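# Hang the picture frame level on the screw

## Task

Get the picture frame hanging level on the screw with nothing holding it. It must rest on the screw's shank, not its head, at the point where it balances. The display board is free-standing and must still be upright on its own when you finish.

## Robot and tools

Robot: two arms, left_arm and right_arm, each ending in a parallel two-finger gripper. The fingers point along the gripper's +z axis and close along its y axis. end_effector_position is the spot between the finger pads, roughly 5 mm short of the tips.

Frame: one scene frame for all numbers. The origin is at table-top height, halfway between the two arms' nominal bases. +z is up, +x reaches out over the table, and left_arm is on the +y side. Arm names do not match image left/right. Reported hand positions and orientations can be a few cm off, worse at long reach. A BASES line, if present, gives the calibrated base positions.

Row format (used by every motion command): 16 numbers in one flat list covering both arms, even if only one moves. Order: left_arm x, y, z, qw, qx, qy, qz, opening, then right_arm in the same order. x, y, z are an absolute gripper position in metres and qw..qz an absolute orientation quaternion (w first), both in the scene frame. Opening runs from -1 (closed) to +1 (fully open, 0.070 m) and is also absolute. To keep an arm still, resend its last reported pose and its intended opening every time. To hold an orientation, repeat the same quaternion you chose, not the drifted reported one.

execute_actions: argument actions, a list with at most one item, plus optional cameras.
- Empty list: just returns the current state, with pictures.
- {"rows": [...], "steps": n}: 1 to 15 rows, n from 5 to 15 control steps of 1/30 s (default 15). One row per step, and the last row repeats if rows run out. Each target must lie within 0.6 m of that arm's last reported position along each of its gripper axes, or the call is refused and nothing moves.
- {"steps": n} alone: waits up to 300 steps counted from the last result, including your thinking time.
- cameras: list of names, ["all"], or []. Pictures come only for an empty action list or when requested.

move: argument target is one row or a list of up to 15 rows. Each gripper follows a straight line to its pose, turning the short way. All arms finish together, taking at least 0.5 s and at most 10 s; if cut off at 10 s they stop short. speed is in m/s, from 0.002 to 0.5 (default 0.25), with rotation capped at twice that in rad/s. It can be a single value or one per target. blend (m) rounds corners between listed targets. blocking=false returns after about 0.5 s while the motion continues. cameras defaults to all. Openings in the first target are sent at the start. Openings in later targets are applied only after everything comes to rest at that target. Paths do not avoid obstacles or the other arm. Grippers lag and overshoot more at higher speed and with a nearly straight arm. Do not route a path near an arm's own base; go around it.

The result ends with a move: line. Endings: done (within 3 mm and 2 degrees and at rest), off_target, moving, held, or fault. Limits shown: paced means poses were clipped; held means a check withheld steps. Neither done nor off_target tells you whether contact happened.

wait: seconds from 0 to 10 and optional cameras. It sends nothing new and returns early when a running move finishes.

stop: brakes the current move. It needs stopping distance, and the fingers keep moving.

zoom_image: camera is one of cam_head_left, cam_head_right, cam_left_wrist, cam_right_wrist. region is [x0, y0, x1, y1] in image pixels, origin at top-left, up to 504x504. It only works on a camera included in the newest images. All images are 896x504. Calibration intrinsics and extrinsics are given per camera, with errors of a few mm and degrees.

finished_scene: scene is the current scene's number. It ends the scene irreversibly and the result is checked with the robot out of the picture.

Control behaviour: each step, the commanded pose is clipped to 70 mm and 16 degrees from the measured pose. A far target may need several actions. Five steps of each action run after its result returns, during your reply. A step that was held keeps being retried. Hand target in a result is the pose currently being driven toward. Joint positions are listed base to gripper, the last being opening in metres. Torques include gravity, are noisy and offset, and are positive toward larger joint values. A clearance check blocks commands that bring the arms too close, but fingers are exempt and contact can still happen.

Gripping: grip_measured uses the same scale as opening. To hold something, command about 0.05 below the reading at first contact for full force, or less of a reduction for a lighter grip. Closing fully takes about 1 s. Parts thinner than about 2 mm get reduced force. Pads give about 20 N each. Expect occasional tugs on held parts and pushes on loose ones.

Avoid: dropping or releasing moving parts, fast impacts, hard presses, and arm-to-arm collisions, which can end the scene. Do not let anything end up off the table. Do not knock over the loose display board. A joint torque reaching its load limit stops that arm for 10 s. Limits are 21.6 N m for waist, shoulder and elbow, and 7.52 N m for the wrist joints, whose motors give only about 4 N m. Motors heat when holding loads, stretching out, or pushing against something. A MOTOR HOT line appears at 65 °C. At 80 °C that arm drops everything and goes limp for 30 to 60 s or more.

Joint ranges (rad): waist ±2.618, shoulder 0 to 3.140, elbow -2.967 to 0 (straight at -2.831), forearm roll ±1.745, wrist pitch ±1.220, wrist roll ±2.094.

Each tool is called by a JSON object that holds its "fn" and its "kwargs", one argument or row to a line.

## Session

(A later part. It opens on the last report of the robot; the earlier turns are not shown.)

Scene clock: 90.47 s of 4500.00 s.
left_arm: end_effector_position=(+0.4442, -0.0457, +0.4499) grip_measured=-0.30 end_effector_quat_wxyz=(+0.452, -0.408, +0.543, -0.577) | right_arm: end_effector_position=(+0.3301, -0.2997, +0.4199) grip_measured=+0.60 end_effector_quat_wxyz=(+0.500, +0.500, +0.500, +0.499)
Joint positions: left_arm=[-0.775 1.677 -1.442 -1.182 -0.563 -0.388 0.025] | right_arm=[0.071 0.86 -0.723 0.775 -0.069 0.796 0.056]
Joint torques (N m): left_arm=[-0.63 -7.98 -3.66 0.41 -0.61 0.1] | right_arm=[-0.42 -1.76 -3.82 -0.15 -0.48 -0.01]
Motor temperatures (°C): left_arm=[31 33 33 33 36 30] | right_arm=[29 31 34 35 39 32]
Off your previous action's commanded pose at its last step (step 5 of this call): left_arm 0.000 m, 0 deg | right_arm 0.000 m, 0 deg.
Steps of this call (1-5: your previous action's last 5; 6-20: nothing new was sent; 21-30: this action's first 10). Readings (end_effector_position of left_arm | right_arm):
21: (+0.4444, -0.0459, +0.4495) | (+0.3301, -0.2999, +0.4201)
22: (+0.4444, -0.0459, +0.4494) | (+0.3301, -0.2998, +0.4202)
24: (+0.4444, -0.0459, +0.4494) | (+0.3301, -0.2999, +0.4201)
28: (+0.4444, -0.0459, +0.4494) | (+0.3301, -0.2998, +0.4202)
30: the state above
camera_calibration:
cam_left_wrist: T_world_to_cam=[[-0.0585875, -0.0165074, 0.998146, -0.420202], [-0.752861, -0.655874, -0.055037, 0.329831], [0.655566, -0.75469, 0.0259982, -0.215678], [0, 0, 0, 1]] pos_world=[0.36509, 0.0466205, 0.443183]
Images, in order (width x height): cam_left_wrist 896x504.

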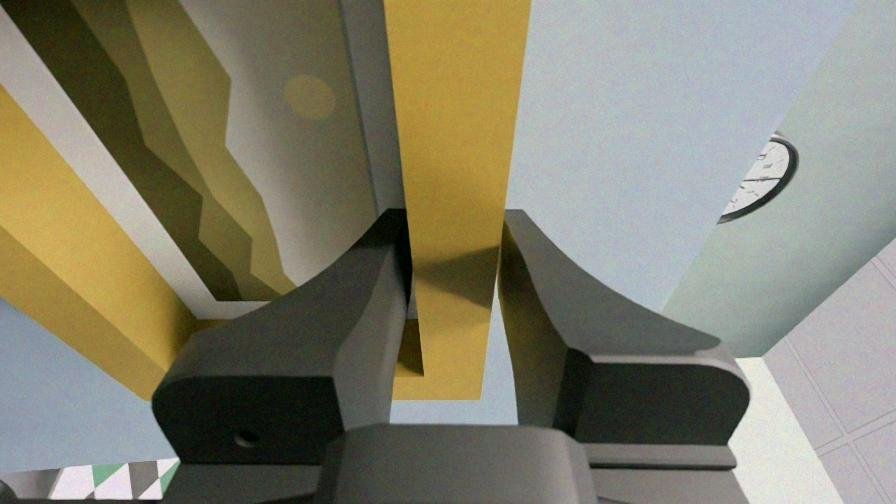

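{"fn": "move", "kwargs": {
  "target": [0.444, -0.046, 0.4500, 0.45214, -0.40810, 0.54366, -0.57746, -0.1, 0.33, -0.30, 0.42, 0.5, 0.5, 0.5, 0.5, 0.6],
  "speed": 0.05,
  "cameras": ["cam_left_wrist"]
}}

Scene clock: 91.53 s of 4500.00 s.
left_arm: end_effector_position=(+0.4442, -0.0457, +0.4499) grip_measured=-0.10 end_effector_quat_wxyz=(+0.452, -0.408, +0.543, -0.577) | right_arm: end_effector_position=(+0.3302, -0.2998, +0.4201) grip_measured=+0.60 end_effector_quat_wxyz=(+0.500, +0.500, +0.500, +0.500)
Joint positions: left_arm=[-0.775 1.677 -1.442 -1.182 -0.563 -0.388 0.032] | right_arm=[0.068 0.86 -0.723 0.725 -0.067 0.847 0.056]
Joint torques (N m): left_arm=[-0.6 -7.9 -3.85 0.56 -0.42 0.08] | right_arm=[-0.49 -1.71 -3.91 -0.25 -0.5 0.27]
Motor temperatures (°C): left_arm=[31 33 33 33 36 30] | right_arm=[29 31 34 35 39 32]
Hand target: left_arm +0.4440, -0.0460, +0.4500; +0.452, -0.408, +0.544, -0.577 | right_arm +0.3300, -0.3000, +0.4200; +0.500, +0.500, +0.500, +0.500
Off your previous action's commanded pose at its last step (step 5 of this call): left_arm 0.000 m, 0 deg | right_arm 0.000 m, 0 deg.
Off the commanded pose: left_arm 0.000 m, 0 deg | right_arm 0.000 m, 0 deg.
Kept back: nothing.
move: done
camera_calibration:
cam_left_wrist: T_world_to_cam=[[-0.0585875, -0.0165074, 0.998146, -0.420202], [-0.752861, -0.655874, -0.055037, 0.329831], [0.655566, -0.75469, 0.0259982, -0.215678], [0, 0, 0, 1]] pos_world=[0.36509, 0.0466205, 0.443183]
Images, in order (width x height): cam_left_wrist 896x504.

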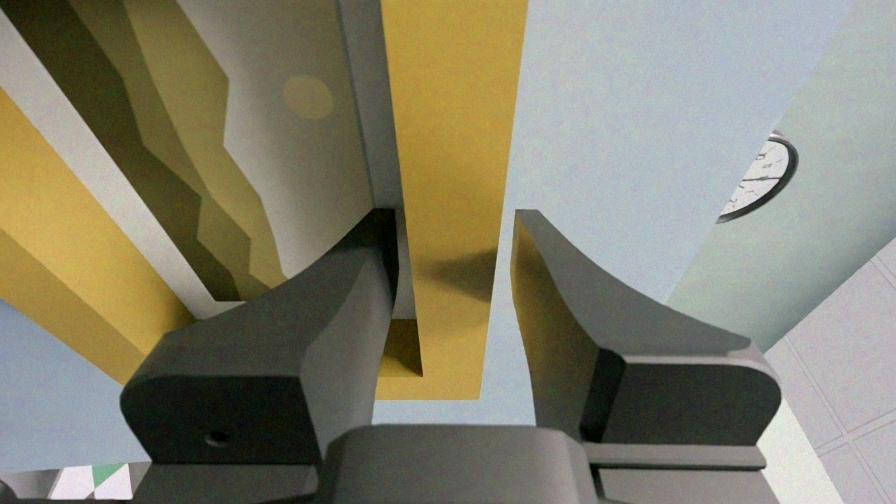

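{"fn": "move", "kwargs": {
  "target": [
    [0.444,-0.046,0.45,0.45214,-0.4081,0.54366,-0.57746,0.35,0.33,-0.3,0.42,0.5,0.5,0.5,0.5,0.6],
    [0.365,-0.046,0.45,0.45214,-0.4081,0.54366,-0.57746,0.35,0.33,-0.3,0.42,0.5,0.5,0.5,0.5,0.6]
  ],
  "speed": 0.06
}}

Scene clock: 94.97 s of 4500.00 s.
left_arm: end_effector_position=(+0.3646, -0.0461, +0.4501) grip_measured=+0.35 end_effector_quat_wxyz=(+0.452, -0.408, +0.544, -0.578) | right_arm: end_effector_position=(+0.3302, -0.2998, +0.4203) grip_measured=+0.60 end_effector_quat_wxyz=(+0.500, +0.500, +0.500, +0.500)
Joint positions: left_arm=[-0.985 1.499 -1.234 -1.269 -0.768 -0.321 0.047] | right_arm=[0.067 0.86 -0.723 0.708 -0.067 0.864 0.056]
Joint torques (N m): left_arm=[0.62 -5.86 -3.51 0.66 -0.38 0.01] | right_arm=[-0.49 -1.7 -3.9 -0.29 -0.5 0.17]
Motor temperatures (°C): left_arm=[31 33 33 33 36 30] | right_arm=[29 30 34 35 39 32]
Hand target: left_arm +0.3650, -0.0460, +0.4500; +0.452, -0.408, +0.544, -0.577 | right_arm +0.3300, -0.3000, +0.4200; +0.500, +0.500, +0.500, +0.500
Off the commanded pose: left_arm 0.000 m, 0 deg | right_arm 0.000 m, 0 deg.
Kept back: nothing.
move: done
camera_calibration:
cam_left_wrist: T_world_to_cam=[[-0.0590788, -0.0166846, 0.998114, -0.424944], [-0.75358, -0.655004, -0.0555539, 0.270152], [0.654696, -0.755441, 0.0261237, -0.163504], [0, 0, 0, 1]] pos_world=[0.285521, 0.0463431, 0.443422]
cam_right_wrist: T_world_to_cam=[[-0.00920798, 0.0386897, -0.999209, 0.435254], [-0.610465, 0.791213, 0.0362616, 0.417252], [0.79199, 0.610316, 0.0163333, 0.0330088], [0, 0, 0, 1]] pos_world=[0.232583, -0.36712, 0.419241]

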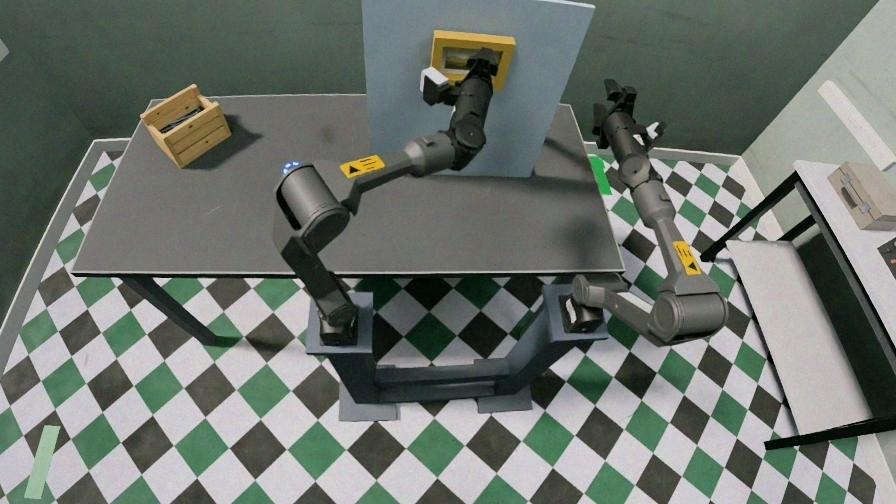

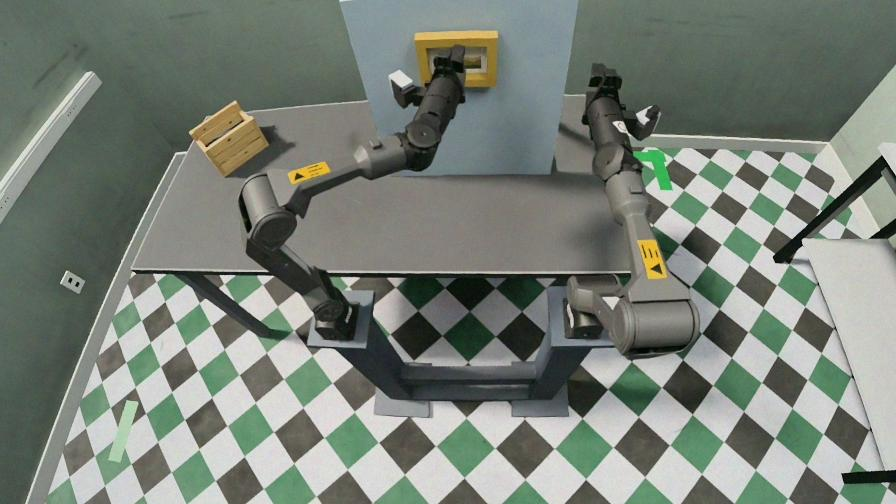

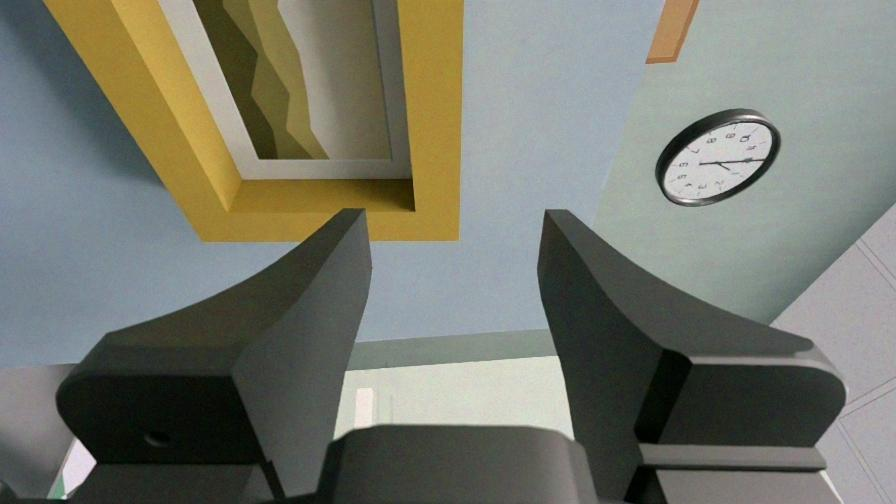

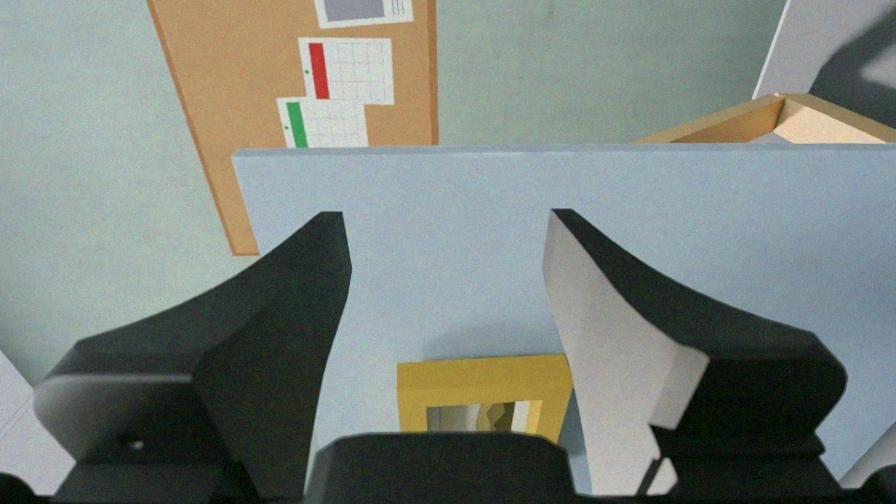

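{"fn": "zoom_image", "kwargs": {
  "camera": "cam_head_left",
  "region": [420, 20, 532, 84]
}}

{"fn": "zoom_image", "kwargs": {
  "camera": "cam_head_right",
  "region": [400, 20, 512, 84]
}}

Scaled by 4.500 from the camera's 896x504 image, which has a finer 1280x720 frame.

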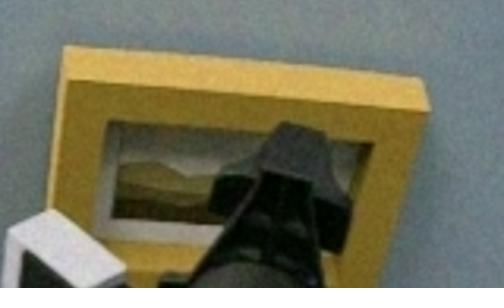

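Scaled by 4.500 from the camera's 896x504 image, which has a finer 1280x720 frame.

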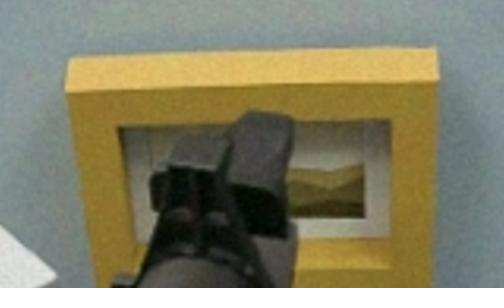

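{"fn": "zoom_image", "kwargs": {
  "camera": "cam_left_wrist",
  "region": [360, 0, 720, 240]
}}

Scaled by 1.400 from the camera's 896x504 image, which has a finer 1280x720 frame.

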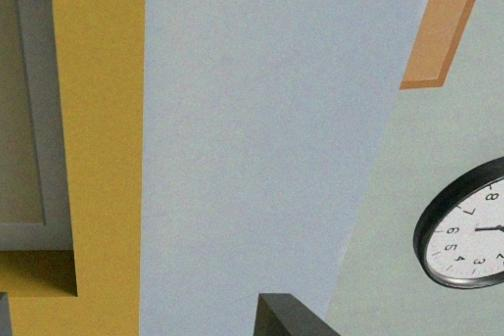

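{"fn": "zoom_image", "kwargs": {
  "camera": "cam_left_wrist",
  "region": [440, 0, 500, 40]
}}

{"fn": "zoom_image", "kwargs": {
  "camera": "cam_left_wrist",
  "region": [430, 200, 490, 240]
}}

{"fn": "zoom_image", "kwargs": {
  "camera": "cam_left_wrist",
  "region": [630, 0, 690, 40]
}}

{"fn": "zoom_image", "kwargs": {
  "camera": "cam_left_wrist",
  "region": [570, 190, 630, 230]
}}

Scaled by 8.400 from the camera's 896x504 image, which has a finer 1280x720 frame.

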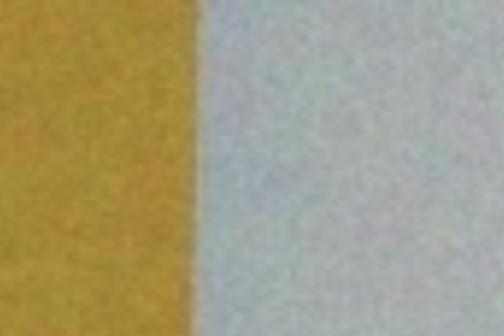

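Scaled by 8.400 from the camera's 896x504 image, which has a finer 1280x720 frame.

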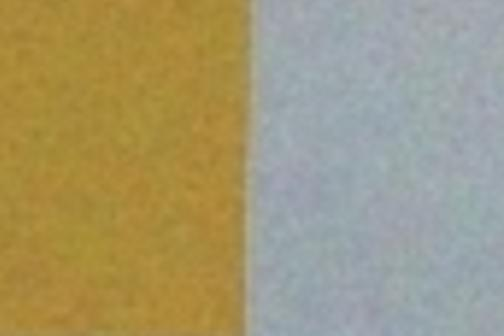

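Scaled by 8.400 from the camera's 896x504 image, which has a finer 1280x720 frame.

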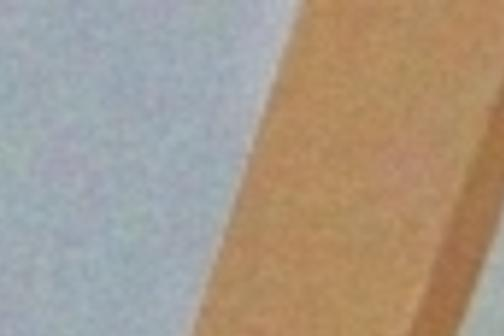

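Scaled by 8.400 from the camera's 896x504 image, which has a finer 1280x720 frame.

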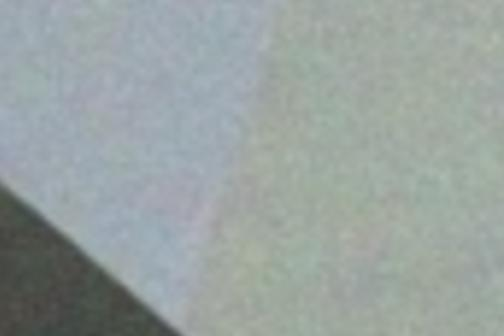

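{"fn": "zoom_image", "kwargs": {
  "camera": "cam_head_left",
  "region": [355, 0, 439, 56]
}}

{"fn": "zoom_image", "kwargs": {
  "camera": "cam_head_left",
  "region": [520, 0, 604, 56]
}}

{"fn": "zoom_image", "kwargs": {
  "camera": "cam_head_left",
  "region": [440, 140, 560, 200]
}}

{"fn": "zoom_image", "kwargs": {
  "camera": "cam_head_left",
  "region": [350, 120, 434, 176]
}}

Scaled by 6.000 from the camera's 896x504 image, which has a finer 1280x720 frame.

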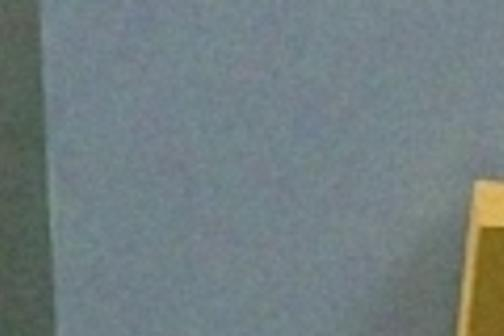

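Scaled by 6.000 from the camera's 896x504 image, which has a finer 1280x720 frame.

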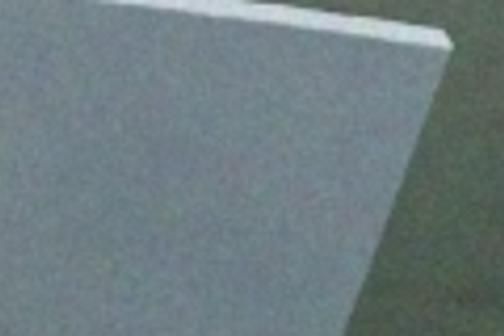

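Scaled by 4.200 from the camera's 896x504 image, which has a finer 1280x720 frame.

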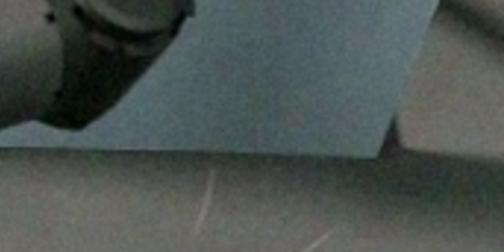

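Scaled by 6.000 from the camera's 896x504 image, which has a finer 1280x720 frame.

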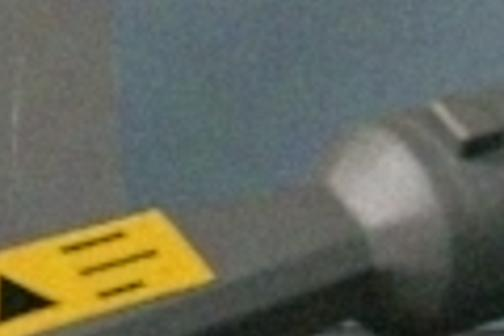

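{"fn": "move", "kwargs": {
  "target": [0.365,-0.046,0.542,0.45214,-0.4081,0.54366,-0.57746,0.35,0.33,-0.3,0.42,0.5,0.5,0.5,0.5,0.6],
  "speed": 0.12,
  "cameras": ["cam_left_wrist"]
}}

{"fn": "zoom_image", "kwargs": {
  "camera": "cam_left_wrist",
  "region": [400, 0, 520, 80]
}}

{"fn": "zoom_image", "kwargs": {
  "camera": "cam_left_wrist",
  "region": [400, 160, 520, 240]
}}

Scene clock: 104.03 s of 4500.00 s.
left_arm: end_effector_position=(+0.3647, -0.0462, +0.5425) grip_measured=+0.35 end_effector_quat_wxyz=(+0.452, -0.408, +0.544, -0.578) | right_arm: end_effector_position=(+0.3302, -0.2998, +0.4203) grip_measured=+0.60 end_effector_quat_wxyz=(+0.500, +0.500, +0.500, +0.500)
Joint positions: left_arm=[-0.984 1.531 -1.639 -1.676 -0.728 0.227 0.047] | right_arm=[0.067 0.86 -0.723 0.708 -0.067 0.864 0.056]
Joint torques (N m): left_arm=[0.03 -4.9 -2.59 0.79 -0.02 -0.13] | right_arm=[-0.43 -1.58 -3.91 -0.17 -0.55 0.03]
Motor temperatures (°C): left_arm=[31 33 33 33 36 30] | right_arm=[29 30 34 35 39 32]
Hand target: left_arm +0.3650, -0.0460, +0.5420; +0.452, -0.408, +0.544, -0.577 | right_arm +0.3300, -0.3000, +0.4200; +0.500, +0.500, +0.500, +0.500
Off the commanded pose: left_arm 0.001 m, 0 deg | right_arm 0.000 m, 0 deg.
Kept back: nothing.
move: done
camera_calibration:
cam_left_wrist: T_world_to_cam=[[-0.0595051, -0.0157709, 0.998103, -0.516981], [-0.754273, -0.654228, -0.0553057, 0.275467], [0.653859, -0.756133, 0.0270344, -0.166361], [0, 0, 0, 1]] pos_world=[0.285791, 0.0462736, 0.535733]
Images, in order (width x height): cam_left_wrist 896x504.

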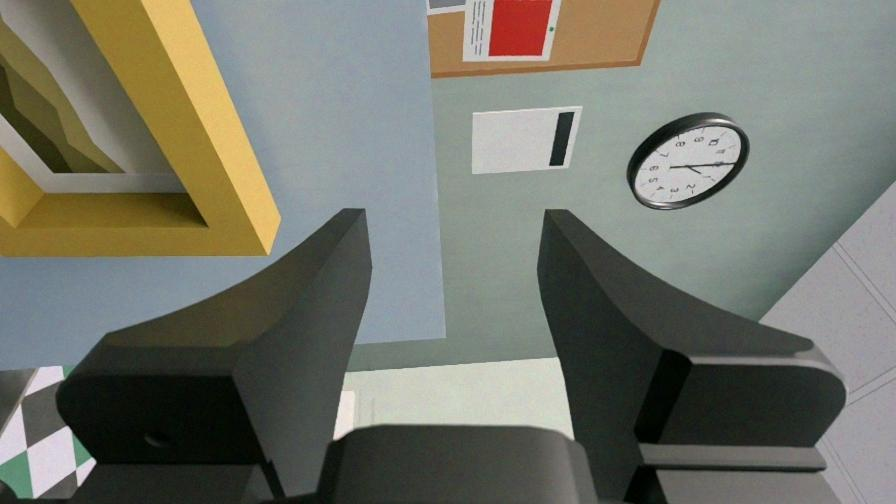

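Scaled by 4.200 from the camera's 896x504 image, which has a finer 1280x720 frame.

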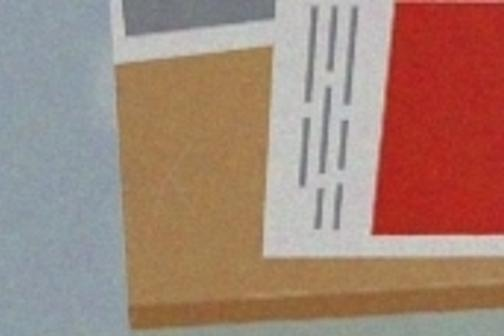

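Scaled by 4.200 from the camera's 896x504 image, which has a finer 1280x720 frame.

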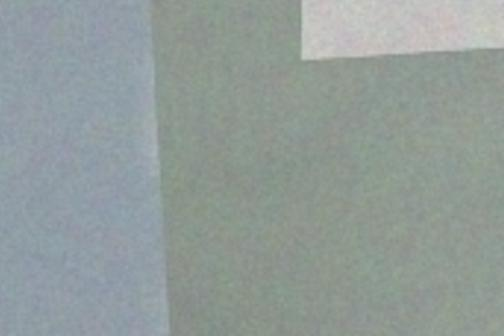

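{"fn": "move", "kwargs": {
  "target": [0.41,0.015,0.505,0.4788,-0.18,0.805,-0.2997,0.35,0.33,-0.3,0.42,0.5,0.5,0.5,0.5,0.6],
  "speed": 0.15,
  "cameras": ["cam_left_wrist", "cam_head_left"]
}}

Scene clock: 111.37 s of 4500.00 s.
left_arm: end_effector_position=(+0.4097, +0.0156, +0.5048) grip_measured=+0.35 end_effector_quat_wxyz=(+0.619, -0.177, +0.682, -0.348) | right_arm: end_effector_position=(+0.3302, -0.3001, +0.4203) grip_measured=+0.60 end_effector_quat_wxyz=(+0.500, +0.500, +0.500, +0.500)
Joint positions: left_arm=[-0.701 1.452 -1.463 -1.752 -0.456 1.01 0.047] | right_arm=[0.067 0.86 -0.723 0.707 -0.067 0.865 0.056]
Joint torques (N m): left_arm=[-0.82 -5.01 -3.82 -0.05 -0.02 0.1] | right_arm=[-0.47 -1.47 -3.92 -0.3 -0.53 0.18]
Motor temperatures (°C): left_arm=[31 33 33 33 36 30] | right_arm=[29 30 34 35 39 32]
Hand target: left_arm +0.4099, +0.0149, +0.5047; +0.619, -0.176, +0.682, -0.348 | right_arm +0.3300, -0.3000, +0.4200; +0.500, +0.500, +0.500, +0.500
Off the commanded pose: left_arm 0.001 m, 22 deg; orientation clipped | right_arm 0.000 m, 0 deg.
joint sent to its limit (left arm) — joint 4 (forearm roll), lower limit.
Kept back: nothing.
move: off_target (left_arm); limits=paced
camera_calibration:
cam_left_wrist: T_world_to_cam=[[-0.169836, -0.708351, 0.685124, -0.261658], [-0.684238, -0.415565, -0.59927, 0.589976], [0.709207, -0.570565, -0.414103, 0.0491058], [0, 0, 0, 1]] pos_world=[0.324419, 0.0878457, 0.553157]
Images, in order (width x height): cam_head_left 896x504, cam_left_wrist 896x504.

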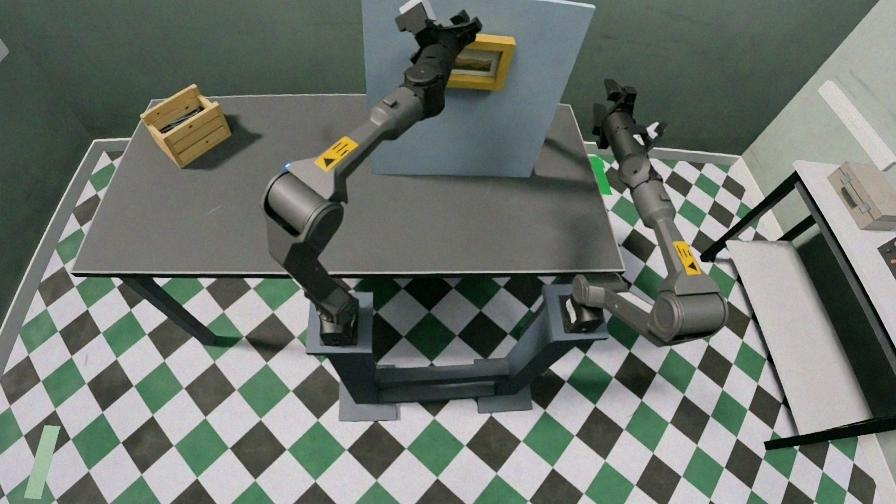

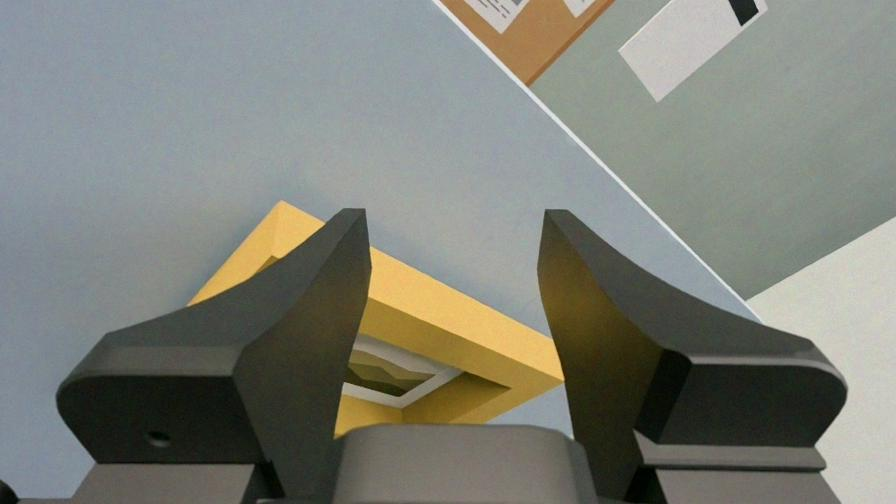

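{"fn": "move", "kwargs": {
  "target": [
    [0.38,0.2,0.47,0.281,-0.285,0.653,-0.643,0.35,0.33,-0.3,0.42,0.5,0.5,0.5,0.5,0.6],
    [0.467,0.25,0.43,0.281,-0.285,0.653,-0.643,0.35,0.33,-0.3,0.42,0.5,0.5,0.5,0.5,0.6]
  ],
  "speed": 0.2,
  "blend": [0.03, 0],
  "cameras": ["cam_left_wrist"]
}}

Scene clock: 116.80 s of 4500.00 s.
left_arm: end_effector_position=(+0.4675, +0.2502, +0.4298) grip_measured=+0.35 end_effector_quat_wxyz=(+0.287, -0.292, +0.651, -0.639) | right_arm: end_effector_position=(+0.3302, -0.3001, +0.4203) grip_measured=+0.60 end_effector_quat_wxyz=(+0.500, +0.500, +0.500, +0.500)
Joint positions: left_arm=[0.501 1.747 -1.537 -1.597 1.223 0.127 0.047] | right_arm=[0.067 0.86 -0.723 0.707 -0.067 0.865 0.056]
Joint torques (N m): left_arm=[-0.59 -8.19 -2.28 -0.7 0.13 -0.1] | right_arm=[-0.47 -1.43 -3.91 -0.29 -0.52 0.16]
Motor temperatures (°C): left_arm=[31 33 33 33 36 30] | right_arm=[29 30 34 35 39 32]
Hand target: left_arm +0.4671, +0.2497, +0.4300; +0.287, -0.292, +0.651, -0.639 | right_arm +0.3300, -0.3000, +0.4200; +0.500, +0.500, +0.500, +0.500
Off the commanded pose: left_arm 0.001 m, 1 deg | right_arm 0.000 m, 0 deg.
joint sent to its limit (left arm) — joint 5 (wrist pitch), upper limit.
Kept back: nothing.
move: done
camera_calibration:
cam_left_wrist: T_world_to_cam=[[0.0219994, -0.0365389, 0.99909, -0.427031], [-0.969003, -0.246742, 0.012313, 0.51006], [0.246068, -0.968392, -0.0408345, 0.266481], [0, 0, 0, 1]] pos_world=[0.438071, 0.368308, 0.431244]
Images, in order (width x height): cam_left_wrist 896x504.

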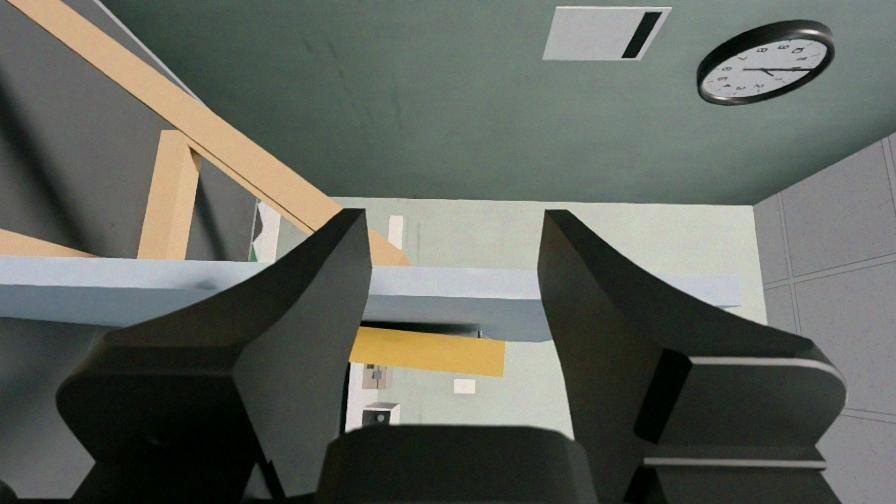

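{"fn": "zoom_image", "kwargs": {
  "camera": "cam_left_wrist",
  "region": [350, 310, 530, 390]
}}

{"fn": "zoom_image", "kwargs": {
  "camera": "cam_left_wrist",
  "region": [450, 315, 510, 345]
}}

Scaled by 2.800 from the camera's 896x504 image, which has a finer 1280x720 frame.

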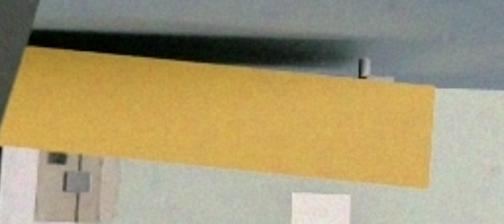

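Scaled by 8.400 from the camera's 896x504 image, which has a finer 1280x720 frame.

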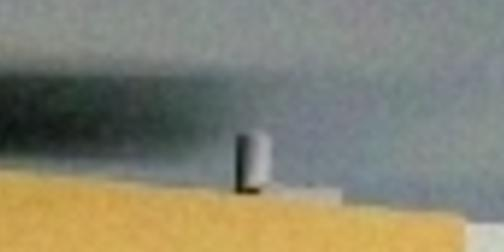

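{"fn": "move", "kwargs": {
  "target": [
    [0.38,0.2,0.45,0.4545,-0.40596,0.5465,-0.57443,0.0,0.33,-0.3,0.42,0.5,0.5,0.5,0.5,0.6],
    [0.365,-0.042,0.448,0.4545,-0.40596,0.5465,-0.57443,0.0,0.33,-0.3,0.42,0.5,0.5,0.5,0.5,0.6]
  ],
  "speed": 0.2,
  "blend": [0.04, 0],
  "cameras": ["cam_left_wrist"]
}}

Scene clock: 121.20 s of 4500.00 s.
left_arm: end_effector_position=(+0.3652, -0.0427, +0.4473) grip_measured=+0.00 end_effector_quat_wxyz=(+0.454, -0.406, +0.547, -0.574) | right_arm: end_effector_position=(+0.3302, -0.3001, +0.4203) grip_measured=+0.60 end_effector_quat_wxyz=(+0.500, +0.500, +0.500, +0.500)
Joint positions: left_arm=[-0.976 1.491 -1.218 -1.262 -0.76 -0.321 0.035] | right_arm=[0.067 0.86 -0.723 0.707 -0.067 0.865 0.056]
Joint torques (N m): left_arm=[0.47 -6.63 -3.34 0.55 -0.37 0.17] | right_arm=[-0.46 -1.34 -3.88 -0.29 -0.52 0.17]
Motor temperatures (°C): left_arm=[31 33 33 33 36 30] | right_arm=[29 30 34 34 39 32]
Hand target: left_arm +0.3650, -0.0420, +0.4480; +0.455, -0.406, +0.546, -0.574 | right_arm +0.3300, -0.3000, +0.4200; +0.500, +0.500, +0.500, +0.500
Off the commanded pose: left_arm 0.001 m, 0 deg | right_arm 0.000 m, 0 deg.
Kept back: nothing.
move: done
camera_calibration:
cam_left_wrist: T_world_to_cam=[[-0.0579584, -0.0281768, 0.997921, -0.422868], [-0.753134, -0.654917, -0.0622332, 0.275501], [0.655309, -0.755175, 0.0167371, -0.157292], [0, 0, 0, 1]] pos_world=[0.286055, 0.0497325, 0.441767]
Images, in order (width x height): cam_left_wrist 896x504.

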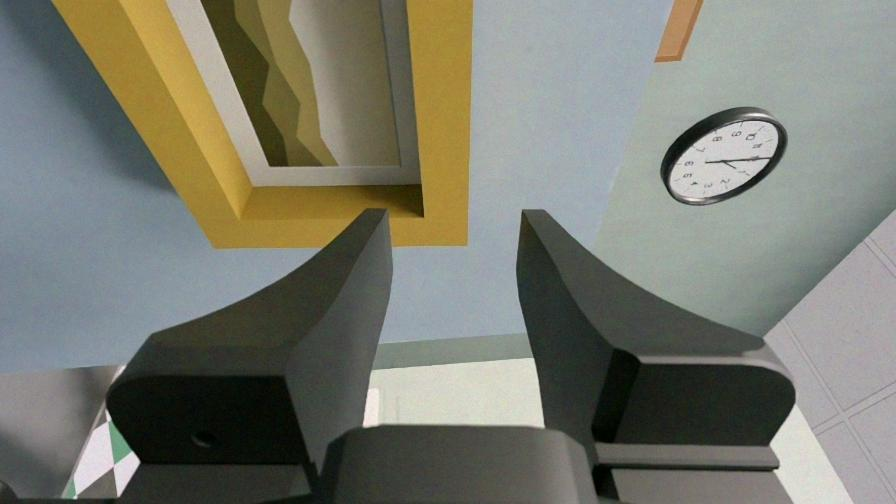

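{"fn": "move", "kwargs": {
  "target": [0.444,-0.042,0.45,0.4545,-0.40596,0.5465,-0.57443,0.0,0.33,-0.3,0.42,0.5,0.5,0.5,0.5,0.6],
  "speed": 0.08,
  "cameras": ["cam_left_wrist"]
}}

{"fn": "zoom_image", "kwargs": {
  "camera": "cam_left_wrist",
  "region": [340, 160, 580, 300]
}}

Scene clock: 123.70 s of 4500.00 s.
left_arm: end_effector_position=(+0.4446, -0.0419, +0.4497) grip_measured=+0.00 end_effector_quat_wxyz=(+0.455, -0.406, +0.547, -0.574) | right_arm: end_effector_position=(+0.3302, -0.3001, +0.4203) grip_measured=+0.60 end_effector_quat_wxyz=(+0.500, +0.500, +0.500, +0.500)
Joint positions: left_arm=[-0.765 1.668 -1.433 -1.18 -0.553 -0.379 0.035] | right_arm=[0.067 0.86 -0.723 0.707 -0.067 0.865 0.056]
Joint torques (N m): left_arm=[-1.1 -7.42 -2.97 0.51 -0.76 -0.1] | right_arm=[-0.46 -1.3 -3.92 -0.3 -0.52 0.16]
Motor temperatures (°C): left_arm=[31 33 33 33 36 30] | right_arm=[29 30 34 34 39 32]
Hand target: left_arm +0.4440, -0.0420, +0.4500; +0.454, -0.406, +0.547, -0.574 | right_arm +0.3300, -0.3000, +0.4200; +0.500, +0.500, +0.500, +0.500
Off the commanded pose: left_arm 0.001 m, 0 deg | right_arm 0.000 m, 0 deg.
Kept back: nothing.
move: done
camera_calibration:
cam_left_wrist: T_world_to_cam=[[-0.0583282, -0.0277682, 0.997911, -0.420483], [-0.752455, -0.655698, -0.0622269, 0.335684], [0.656056, -0.754513, 0.0173514, -0.209371], [0, 0, 0, 1]] pos_world=[0.36542, 0.0504579, 0.444126]
Images, in order (width x height): cam_left_wrist 896x504.

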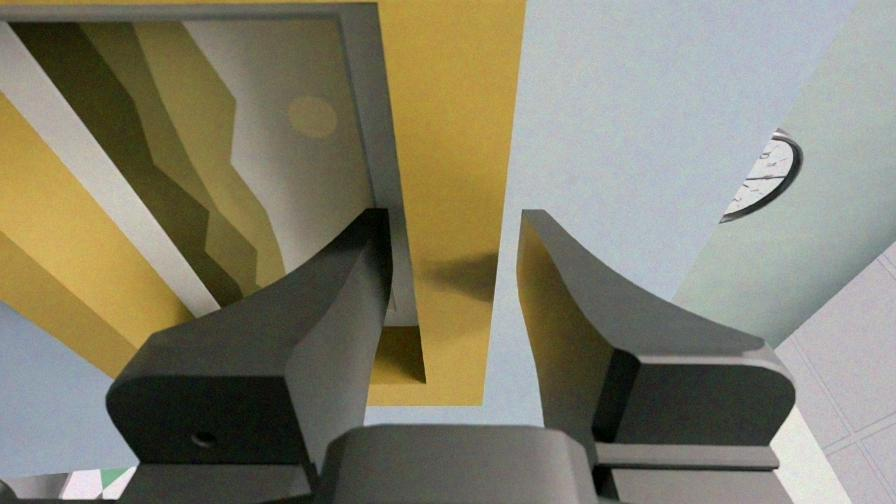

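Scaled by 2.100 from the camera's 896x504 image, which has a finer 1280x720 frame.

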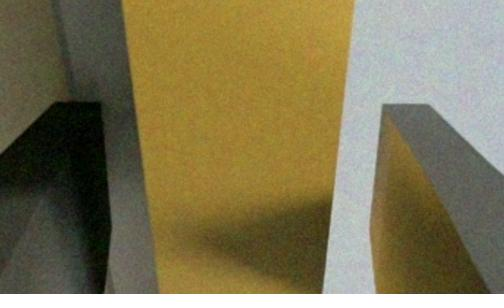

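{"fn": "execute_actions", "kwargs": {
  "actions": [
    {"rows":[[0.444,-0.042,0.45,0.4545,-0.40596,0.5465,-0.57443,-0.03,0.33,-0.3,0.42,0.5,0.5,0.5,0.5,0.6],[0.444,-0.042,0.45,0.4545,-0.40596,0.5465,-0.57443,-0.06,0.33,-0.3,0.42,0.5,0.5,0.5,0.5,0.6],[0.444,-0.042,0.45,0.4545,-0.40596,0.5465,-0.57443,-0.09,0.33,-0.3,0.42,0.5,0.5,0.5,0.5,0.6],[0.444,-0.042,0.45,0.4545,-0.40596,0.5465,-0.57443,-0.12,0.33,-0.3,0.42,0.5,0.5,0.5,0.5,0.6],[0.444,-0.042,0.45,0.4545,-0.40596,0.5465,-0.57443,-0.15,0.33,-0.3,0.42,0.5,0.5,0.5,0.5,0.6],[0.444,-0.042,0.45,0.4545,-0.40596,0.5465,-0.57443,-0.18,0.33,-0.3,0.42,0.5,0.5,0.5,0.5,0.6],[0.444,-0.042,0.45,0.4545,-0.40596,0.5465,-0.57443,-0.21,0.33,-0.3,0.42,0.5,0.5,0.5,0.5,0.6],[0.444,-0.042,0.45,0.4545,-0.40596,0.5465,-0.57443,-0.24,0.33,-0.3,0.42,0.5,0.5,0.5,0.5,0.6],[0.444,-0.042,0.45,0.4545,-0.40596,0.5465,-0.57443,-0.27,0.33,-0.3,0.42,0.5,0.5,0.5,0.5,0.6],[0.444,-0.042,0.45,0.4545,-0.40596,0.5465,-0.57443,-0.3,0.33,-0.3,0.42,0.5,0.5,0.5,0.5,0.6],[0.444,-0.042,0.45,0.4545,-0.40596,0.5465,-0.57443,-0.32,0.33,-0.3,0.42,0.5,0.5,0.5,0.5,0.6],[0.444,-0.042,0.45,0.4545,-0.40596,0.5465,-0.57443,-0.34,0.33,-0.3,0.42,0.5,0.5,0.5,0.5,0.6],[0.444,-0.042,0.45,0.4545,-0.40596,0.5465,-0.57443,-0.36,0.33,-0.3,0.42,0.5,0.5,0.5,0.5,0.6],[0.444,-0.042,0.45,0.4545,-0.40596,0.5465,-0.57443,-0.37,0.33,-0.3,0.42,0.5,0.5,0.5,0.5,0.6],[0.444,-0.042,0.45,0.4545,-0.40596,0.5465,-0.57443,-0.38,0.33,-0.3,0.42,0.5,0.5,0.5,0.5,0.6]],"steps":15}
  ],
  "cameras": ["cam_left_wrist"]
}}

{"fn": "zoom_image", "kwargs": {
  "camera": "cam_left_wrist",
  "region": [340, 160, 580, 300]
}}

Scene clock: 125.07 s of 4500.00 s.
left_arm: end_effector_position=(+0.4442, -0.0421, +0.4498) grip_measured=-0.30 end_effector_quat_wxyz=(+0.454, -0.406, +0.547, -0.574) | right_arm: end_effector_position=(+0.3302, -0.3001, +0.4203) grip_measured=+0.60 end_effector_quat_wxyz=(+0.500, +0.500, +0.500, +0.500)
Joint positions: left_arm=[-0.766 1.667 -1.432 -1.18 -0.553 -0.379 0.025] | right_arm=[0.067 0.86 -0.723 0.707 -0.067 0.865 0.056]
Joint torques (N m): left_arm=[-0.73 -8.04 -2.7 0.35 -0.75 0.1] | right_arm=[-0.46 -1.3 -3.92 -0.29 -0.53 0.16]
Motor temperatures (°C): left_arm=[31 33 33 33 36 30] | right_arm=[29 30 34 34 39 32]
Steps of this call (1-31: nothing new was sent; 32-41: this action's first 10). Readings (end_effector_position of left_arm | right_arm):
32: (+0.4442, -0.0421, +0.4498) | (+0.3302, -0.3001, +0.4203)
33: (+0.4442, -0.0421, +0.4498) | (+0.3302, -0.3001, +0.4203)
35: (+0.4442, -0.0421, +0.4498) | (+0.3302, -0.3001, +0.4203)
39: (+0.4442, -0.0421, +0.4498) | (+0.3302, -0.3001, +0.4203)
41: the state above
camera_calibration:
cam_left_wrist: T_world_to_cam=[[-0.0583404, -0.0277284, 0.997912, -0.420557], [-0.753039, -0.655027, -0.0622255, 0.33551], [0.655384, -0.755097, 0.017334, -0.208978], [0, 0, 0, 1]] pos_world=[0.365077, 0.050308, 0.444179]
Images, in order (width x height): cam_left_wrist 896x504.

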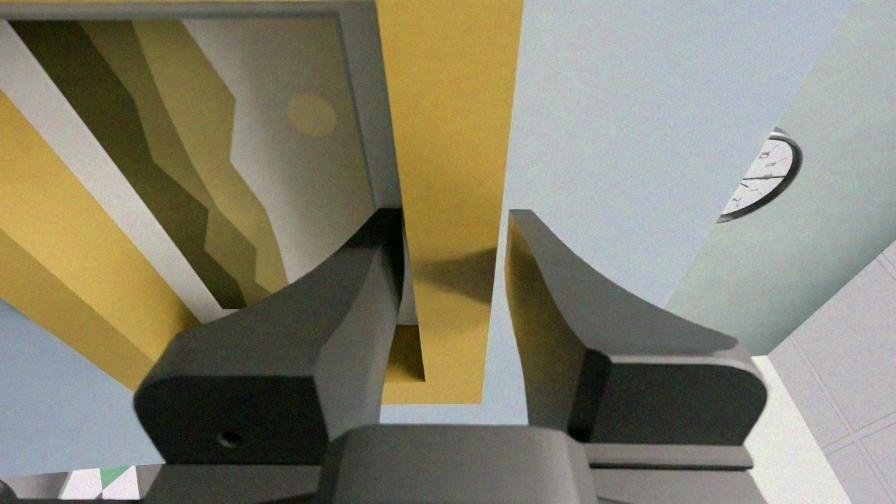

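Scaled by 2.100 from the camera's 896x504 image, which has a finer 1280x720 frame.

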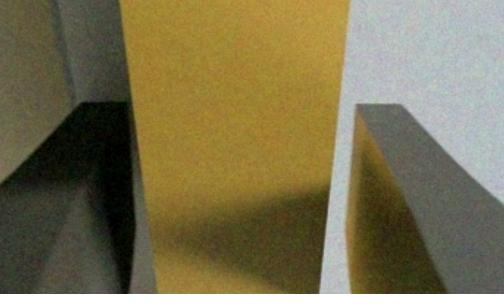

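{"fn": "execute_actions", "kwargs": {
  "actions": [
    {"rows":[[0.444,-0.042,0.45,0.4545,-0.40596,0.5465,-0.57443,-0.39,0.33,-0.3,0.42,0.5,0.5,0.5,0.5,0.6],[0.444,-0.042,0.45,0.4545,-0.40596,0.5465,-0.57443,-0.4,0.33,-0.3,0.42,0.5,0.5,0.5,0.5,0.6],[0.444,-0.042,0.45,0.4545,-0.40596,0.5465,-0.57443,-0.41,0.33,-0.3,0.42,0.5,0.5,0.5,0.5,0.6],[0.444,-0.042,0.45,0.4545,-0.40596,0.5465,-0.57443,-0.42,0.33,-0.3,0.42,0.5,0.5,0.5,0.5,0.6],[0.444,-0.042,0.45,0.4545,-0.40596,0.5465,-0.57443,-0.43,0.33,-0.3,0.42,0.5,0.5,0.5,0.5,0.6],[0.444,-0.042,0.45,0.4545,-0.40596,0.5465,-0.57443,-0.435,0.33,-0.3,0.42,0.5,0.5,0.5,0.5,0.6],[0.444,-0.042,0.45,0.4545,-0.40596,0.5465,-0.57443,-0.44,0.33,-0.3,0.42,0.5,0.5,0.5,0.5,0.6],[0.444,-0.042,0.45,0.4545,-0.40596,0.5465,-0.57443,-0.445,0.33,-0.3,0.42,0.5,0.5,0.5,0.5,0.6],[0.444,-0.042,0.45,0.4545,-0.40596,0.5465,-0.57443,-0.45,0.33,-0.3,0.42,0.5,0.5,0.5,0.5,0.6],[0.444,-0.042,0.45,0.4545,-0.40596,0.5465,-0.57443,-0.455,0.33,-0.3,0.42,0.5,0.5,0.5,0.5,0.6],[0.444,-0.042,0.45,0.4545,-0.40596,0.5465,-0.57443,-0.46,0.33,-0.3,0.42,0.5,0.5,0.5,0.5,0.6],[0.444,-0.042,0.45,0.4545,-0.40596,0.5465,-0.57443,-0.47,0.33,-0.3,0.42,0.5,0.5,0.5,0.5,0.6],[0.444,-0.042,0.45,0.4545,-0.40596,0.5465,-0.57443,-0.48,0.33,-0.3,0.42,0.5,0.5,0.5,0.5,0.6],[0.444,-0.042,0.45,0.4545,-0.40596,0.5465,-0.57443,-0.49,0.33,-0.3,0.42,0.5,0.5,0.5,0.5,0.6],[0.444,-0.042,0.45,0.4545,-0.40596,0.5465,-0.57443,-0.5,0.33,-0.3,0.42,0.5,0.5,0.5,0.5,0.6]],"steps":15}
  ]
}}

{"fn": "wait", "kwargs": {
  "seconds": 0.4,
  "cameras": ["cam_left_wrist", "cam_head_left"]
}}

{"fn": "zoom_image", "kwargs": {
  "camera": "cam_left_wrist",
  "region": [340, 160, 580, 300]
}}

{"fn": "zoom_image", "kwargs": {
  "camera": "cam_head_left",
  "region": [420, 20, 532, 84]
}}

Scene clock: 126.30 s of 4500.00 s.
left_arm: end_effector_position=(+0.4442, -0.0421, +0.4494) grip_measured=-0.45 end_effector_quat_wxyz=(+0.454, -0.406, +0.547, -0.574) | right_arm: end_effector_position=(+0.3302, -0.3001, +0.4203) grip_measured=+0.60 end_effector_quat_wxyz=(+0.500, +0.500, +0.500, +0.500)
Joint positions: left_arm=[-0.766 1.667 -1.431 -1.18 -0.553 -0.379 0.019] | right_arm=[0.067 0.86 -0.723 0.707 -0.067 0.865 0.056]
Joint torques (N m): left_arm=[-0.63 -8.03 -3.26 0.51 -0.73 0.13] | right_arm=[-0.48 -1.31 -3.92 -0.3 -0.52 0.17]
Motor temperatures (°C): left_arm=[31 33 33 33 36 30] | right_arm=[29 30 34 34 39 32]
Off your previous action's commanded pose at its last step (step 5 of this call): left_arm 0.000 m, 0 deg | right_arm 0.000 m, 0 deg.
Steps of this call (1-5: your previous action's last 5; 6-27: nothing new was sent; 28-37: this action's first 10). Readings (end_effector_position of left_arm | right_arm):
28: (+0.4442, -0.0421, +0.4498) | (+0.3302, -0.3001, +0.4203)
29: (+0.4442, -0.0421, +0.4498) | (+0.3302, -0.3001, +0.4203)
31: (+0.4442, -0.0421, +0.4498) | (+0.3302, -0.3001, +0.4203)
35: (+0.4442, -0.0421, +0.4494) | (+0.3302, -0.3001, +0.4203)
37: the state above

Scene clock: 126.87 s of 4500.00 s.
left_arm: end_effector_position=(+0.4442, -0.0421, +0.4494) grip_measured=-0.45 end_effector_quat_wxyz=(+0.454, -0.406, +0.547, -0.574) | right_arm: end_effector_position=(+0.3302, -0.3001, +0.4203) grip_measured=+0.60 end_effector_quat_wxyz=(+0.500, +0.500, +0.500, +0.500)
Joint positions: left_arm=[-0.766 1.667 -1.431 -1.18 -0.553 -0.379 0.019] | right_arm=[0.067 0.86 -0.723 0.707 -0.067 0.865 0.056]
Joint torques (N m): left_arm=[-0.53 -7.97 -4.05 0.78 -0.77 0.1] | right_arm=[-0.48 -1.3 -3.94 -0.3 -0.53 0.17]
Motor temperatures (°C): left_arm=[31 33 33 33 36 30] | right_arm=[29 30 34 34 39 32]
Hand target: left_arm +0.4440, -0.0420, +0.4500; +0.454, -0.406, +0.546, -0.574 | right_arm +0.3300, -0.3000, +0.4200; +0.500, +0.500, +0.500, +0.500
Off the commanded pose: left_arm 0.001 m, 0 deg | right_arm 0.000 m, 0 deg.
Steps of this call (1-5: your previous action's last 5; 6-17: nothing new was sent). Readings (end_effector_position of left_arm | right_arm):
1: (+0.4442, -0.0421, +0.4494) | (+0.3302, -0.3001, +0.4203)
2: (+0.4442, -0.0421, +0.4494) | (+0.3302, -0.3001, +0.4203)
4: (+0.4442, -0.0421, +0.4494) | (+0.3302, -0.3001, +0.4203)
8: (+0.4442, -0.0421, +0.4494) | (+0.3302, -0.3001, +0.4203)
17: the state above
camera_calibration:
cam_left_wrist: T_world_to_cam=[[-0.0577038, -0.0283478, 0.997931, -0.42048], [-0.753079, -0.654988, -0.0621516, 0.335471], [0.655395, -0.755107, 0.0164471, -0.208578], [0, 0, 0, 1]] pos_world=[0.365074, 0.0503111, 0.443891]
Images, in order (width x height): cam_head_left 896x504, cam_left_wrist 896x504.

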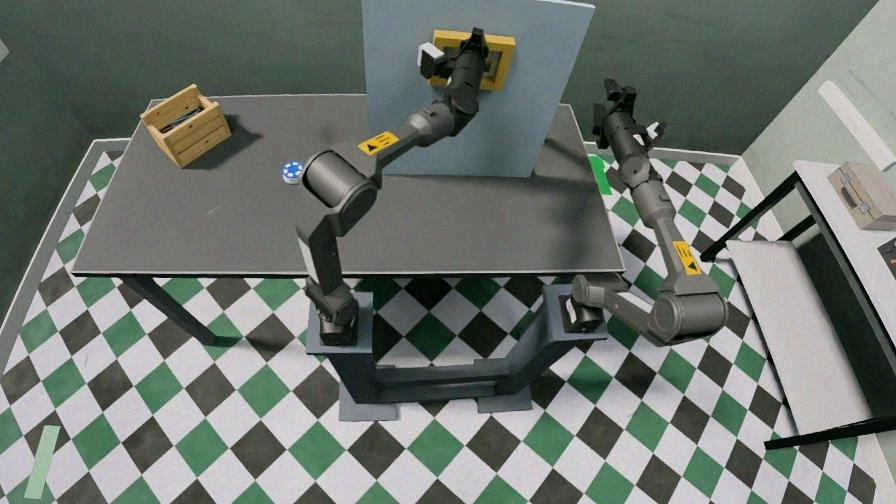

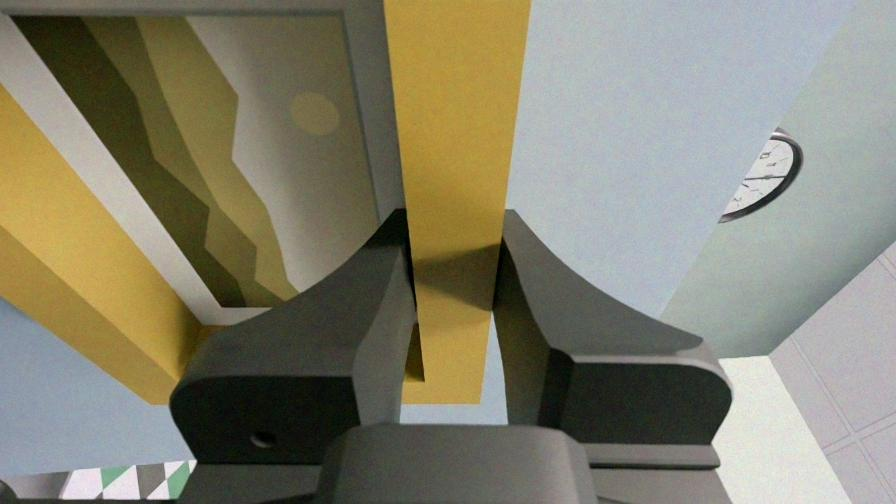

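Scaled by 2.100 from the camera's 896x504 image, which has a finer 1280x720 frame.

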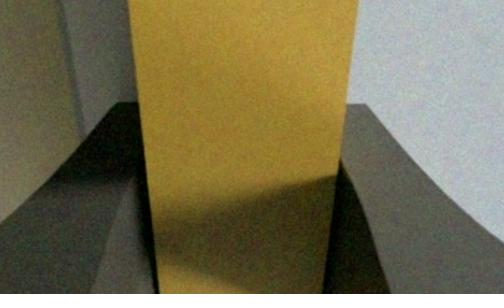

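Scaled by 4.500 from the camera's 896x504 image, which has a finer 1280x720 frame.

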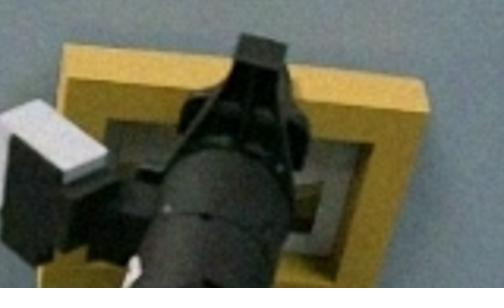

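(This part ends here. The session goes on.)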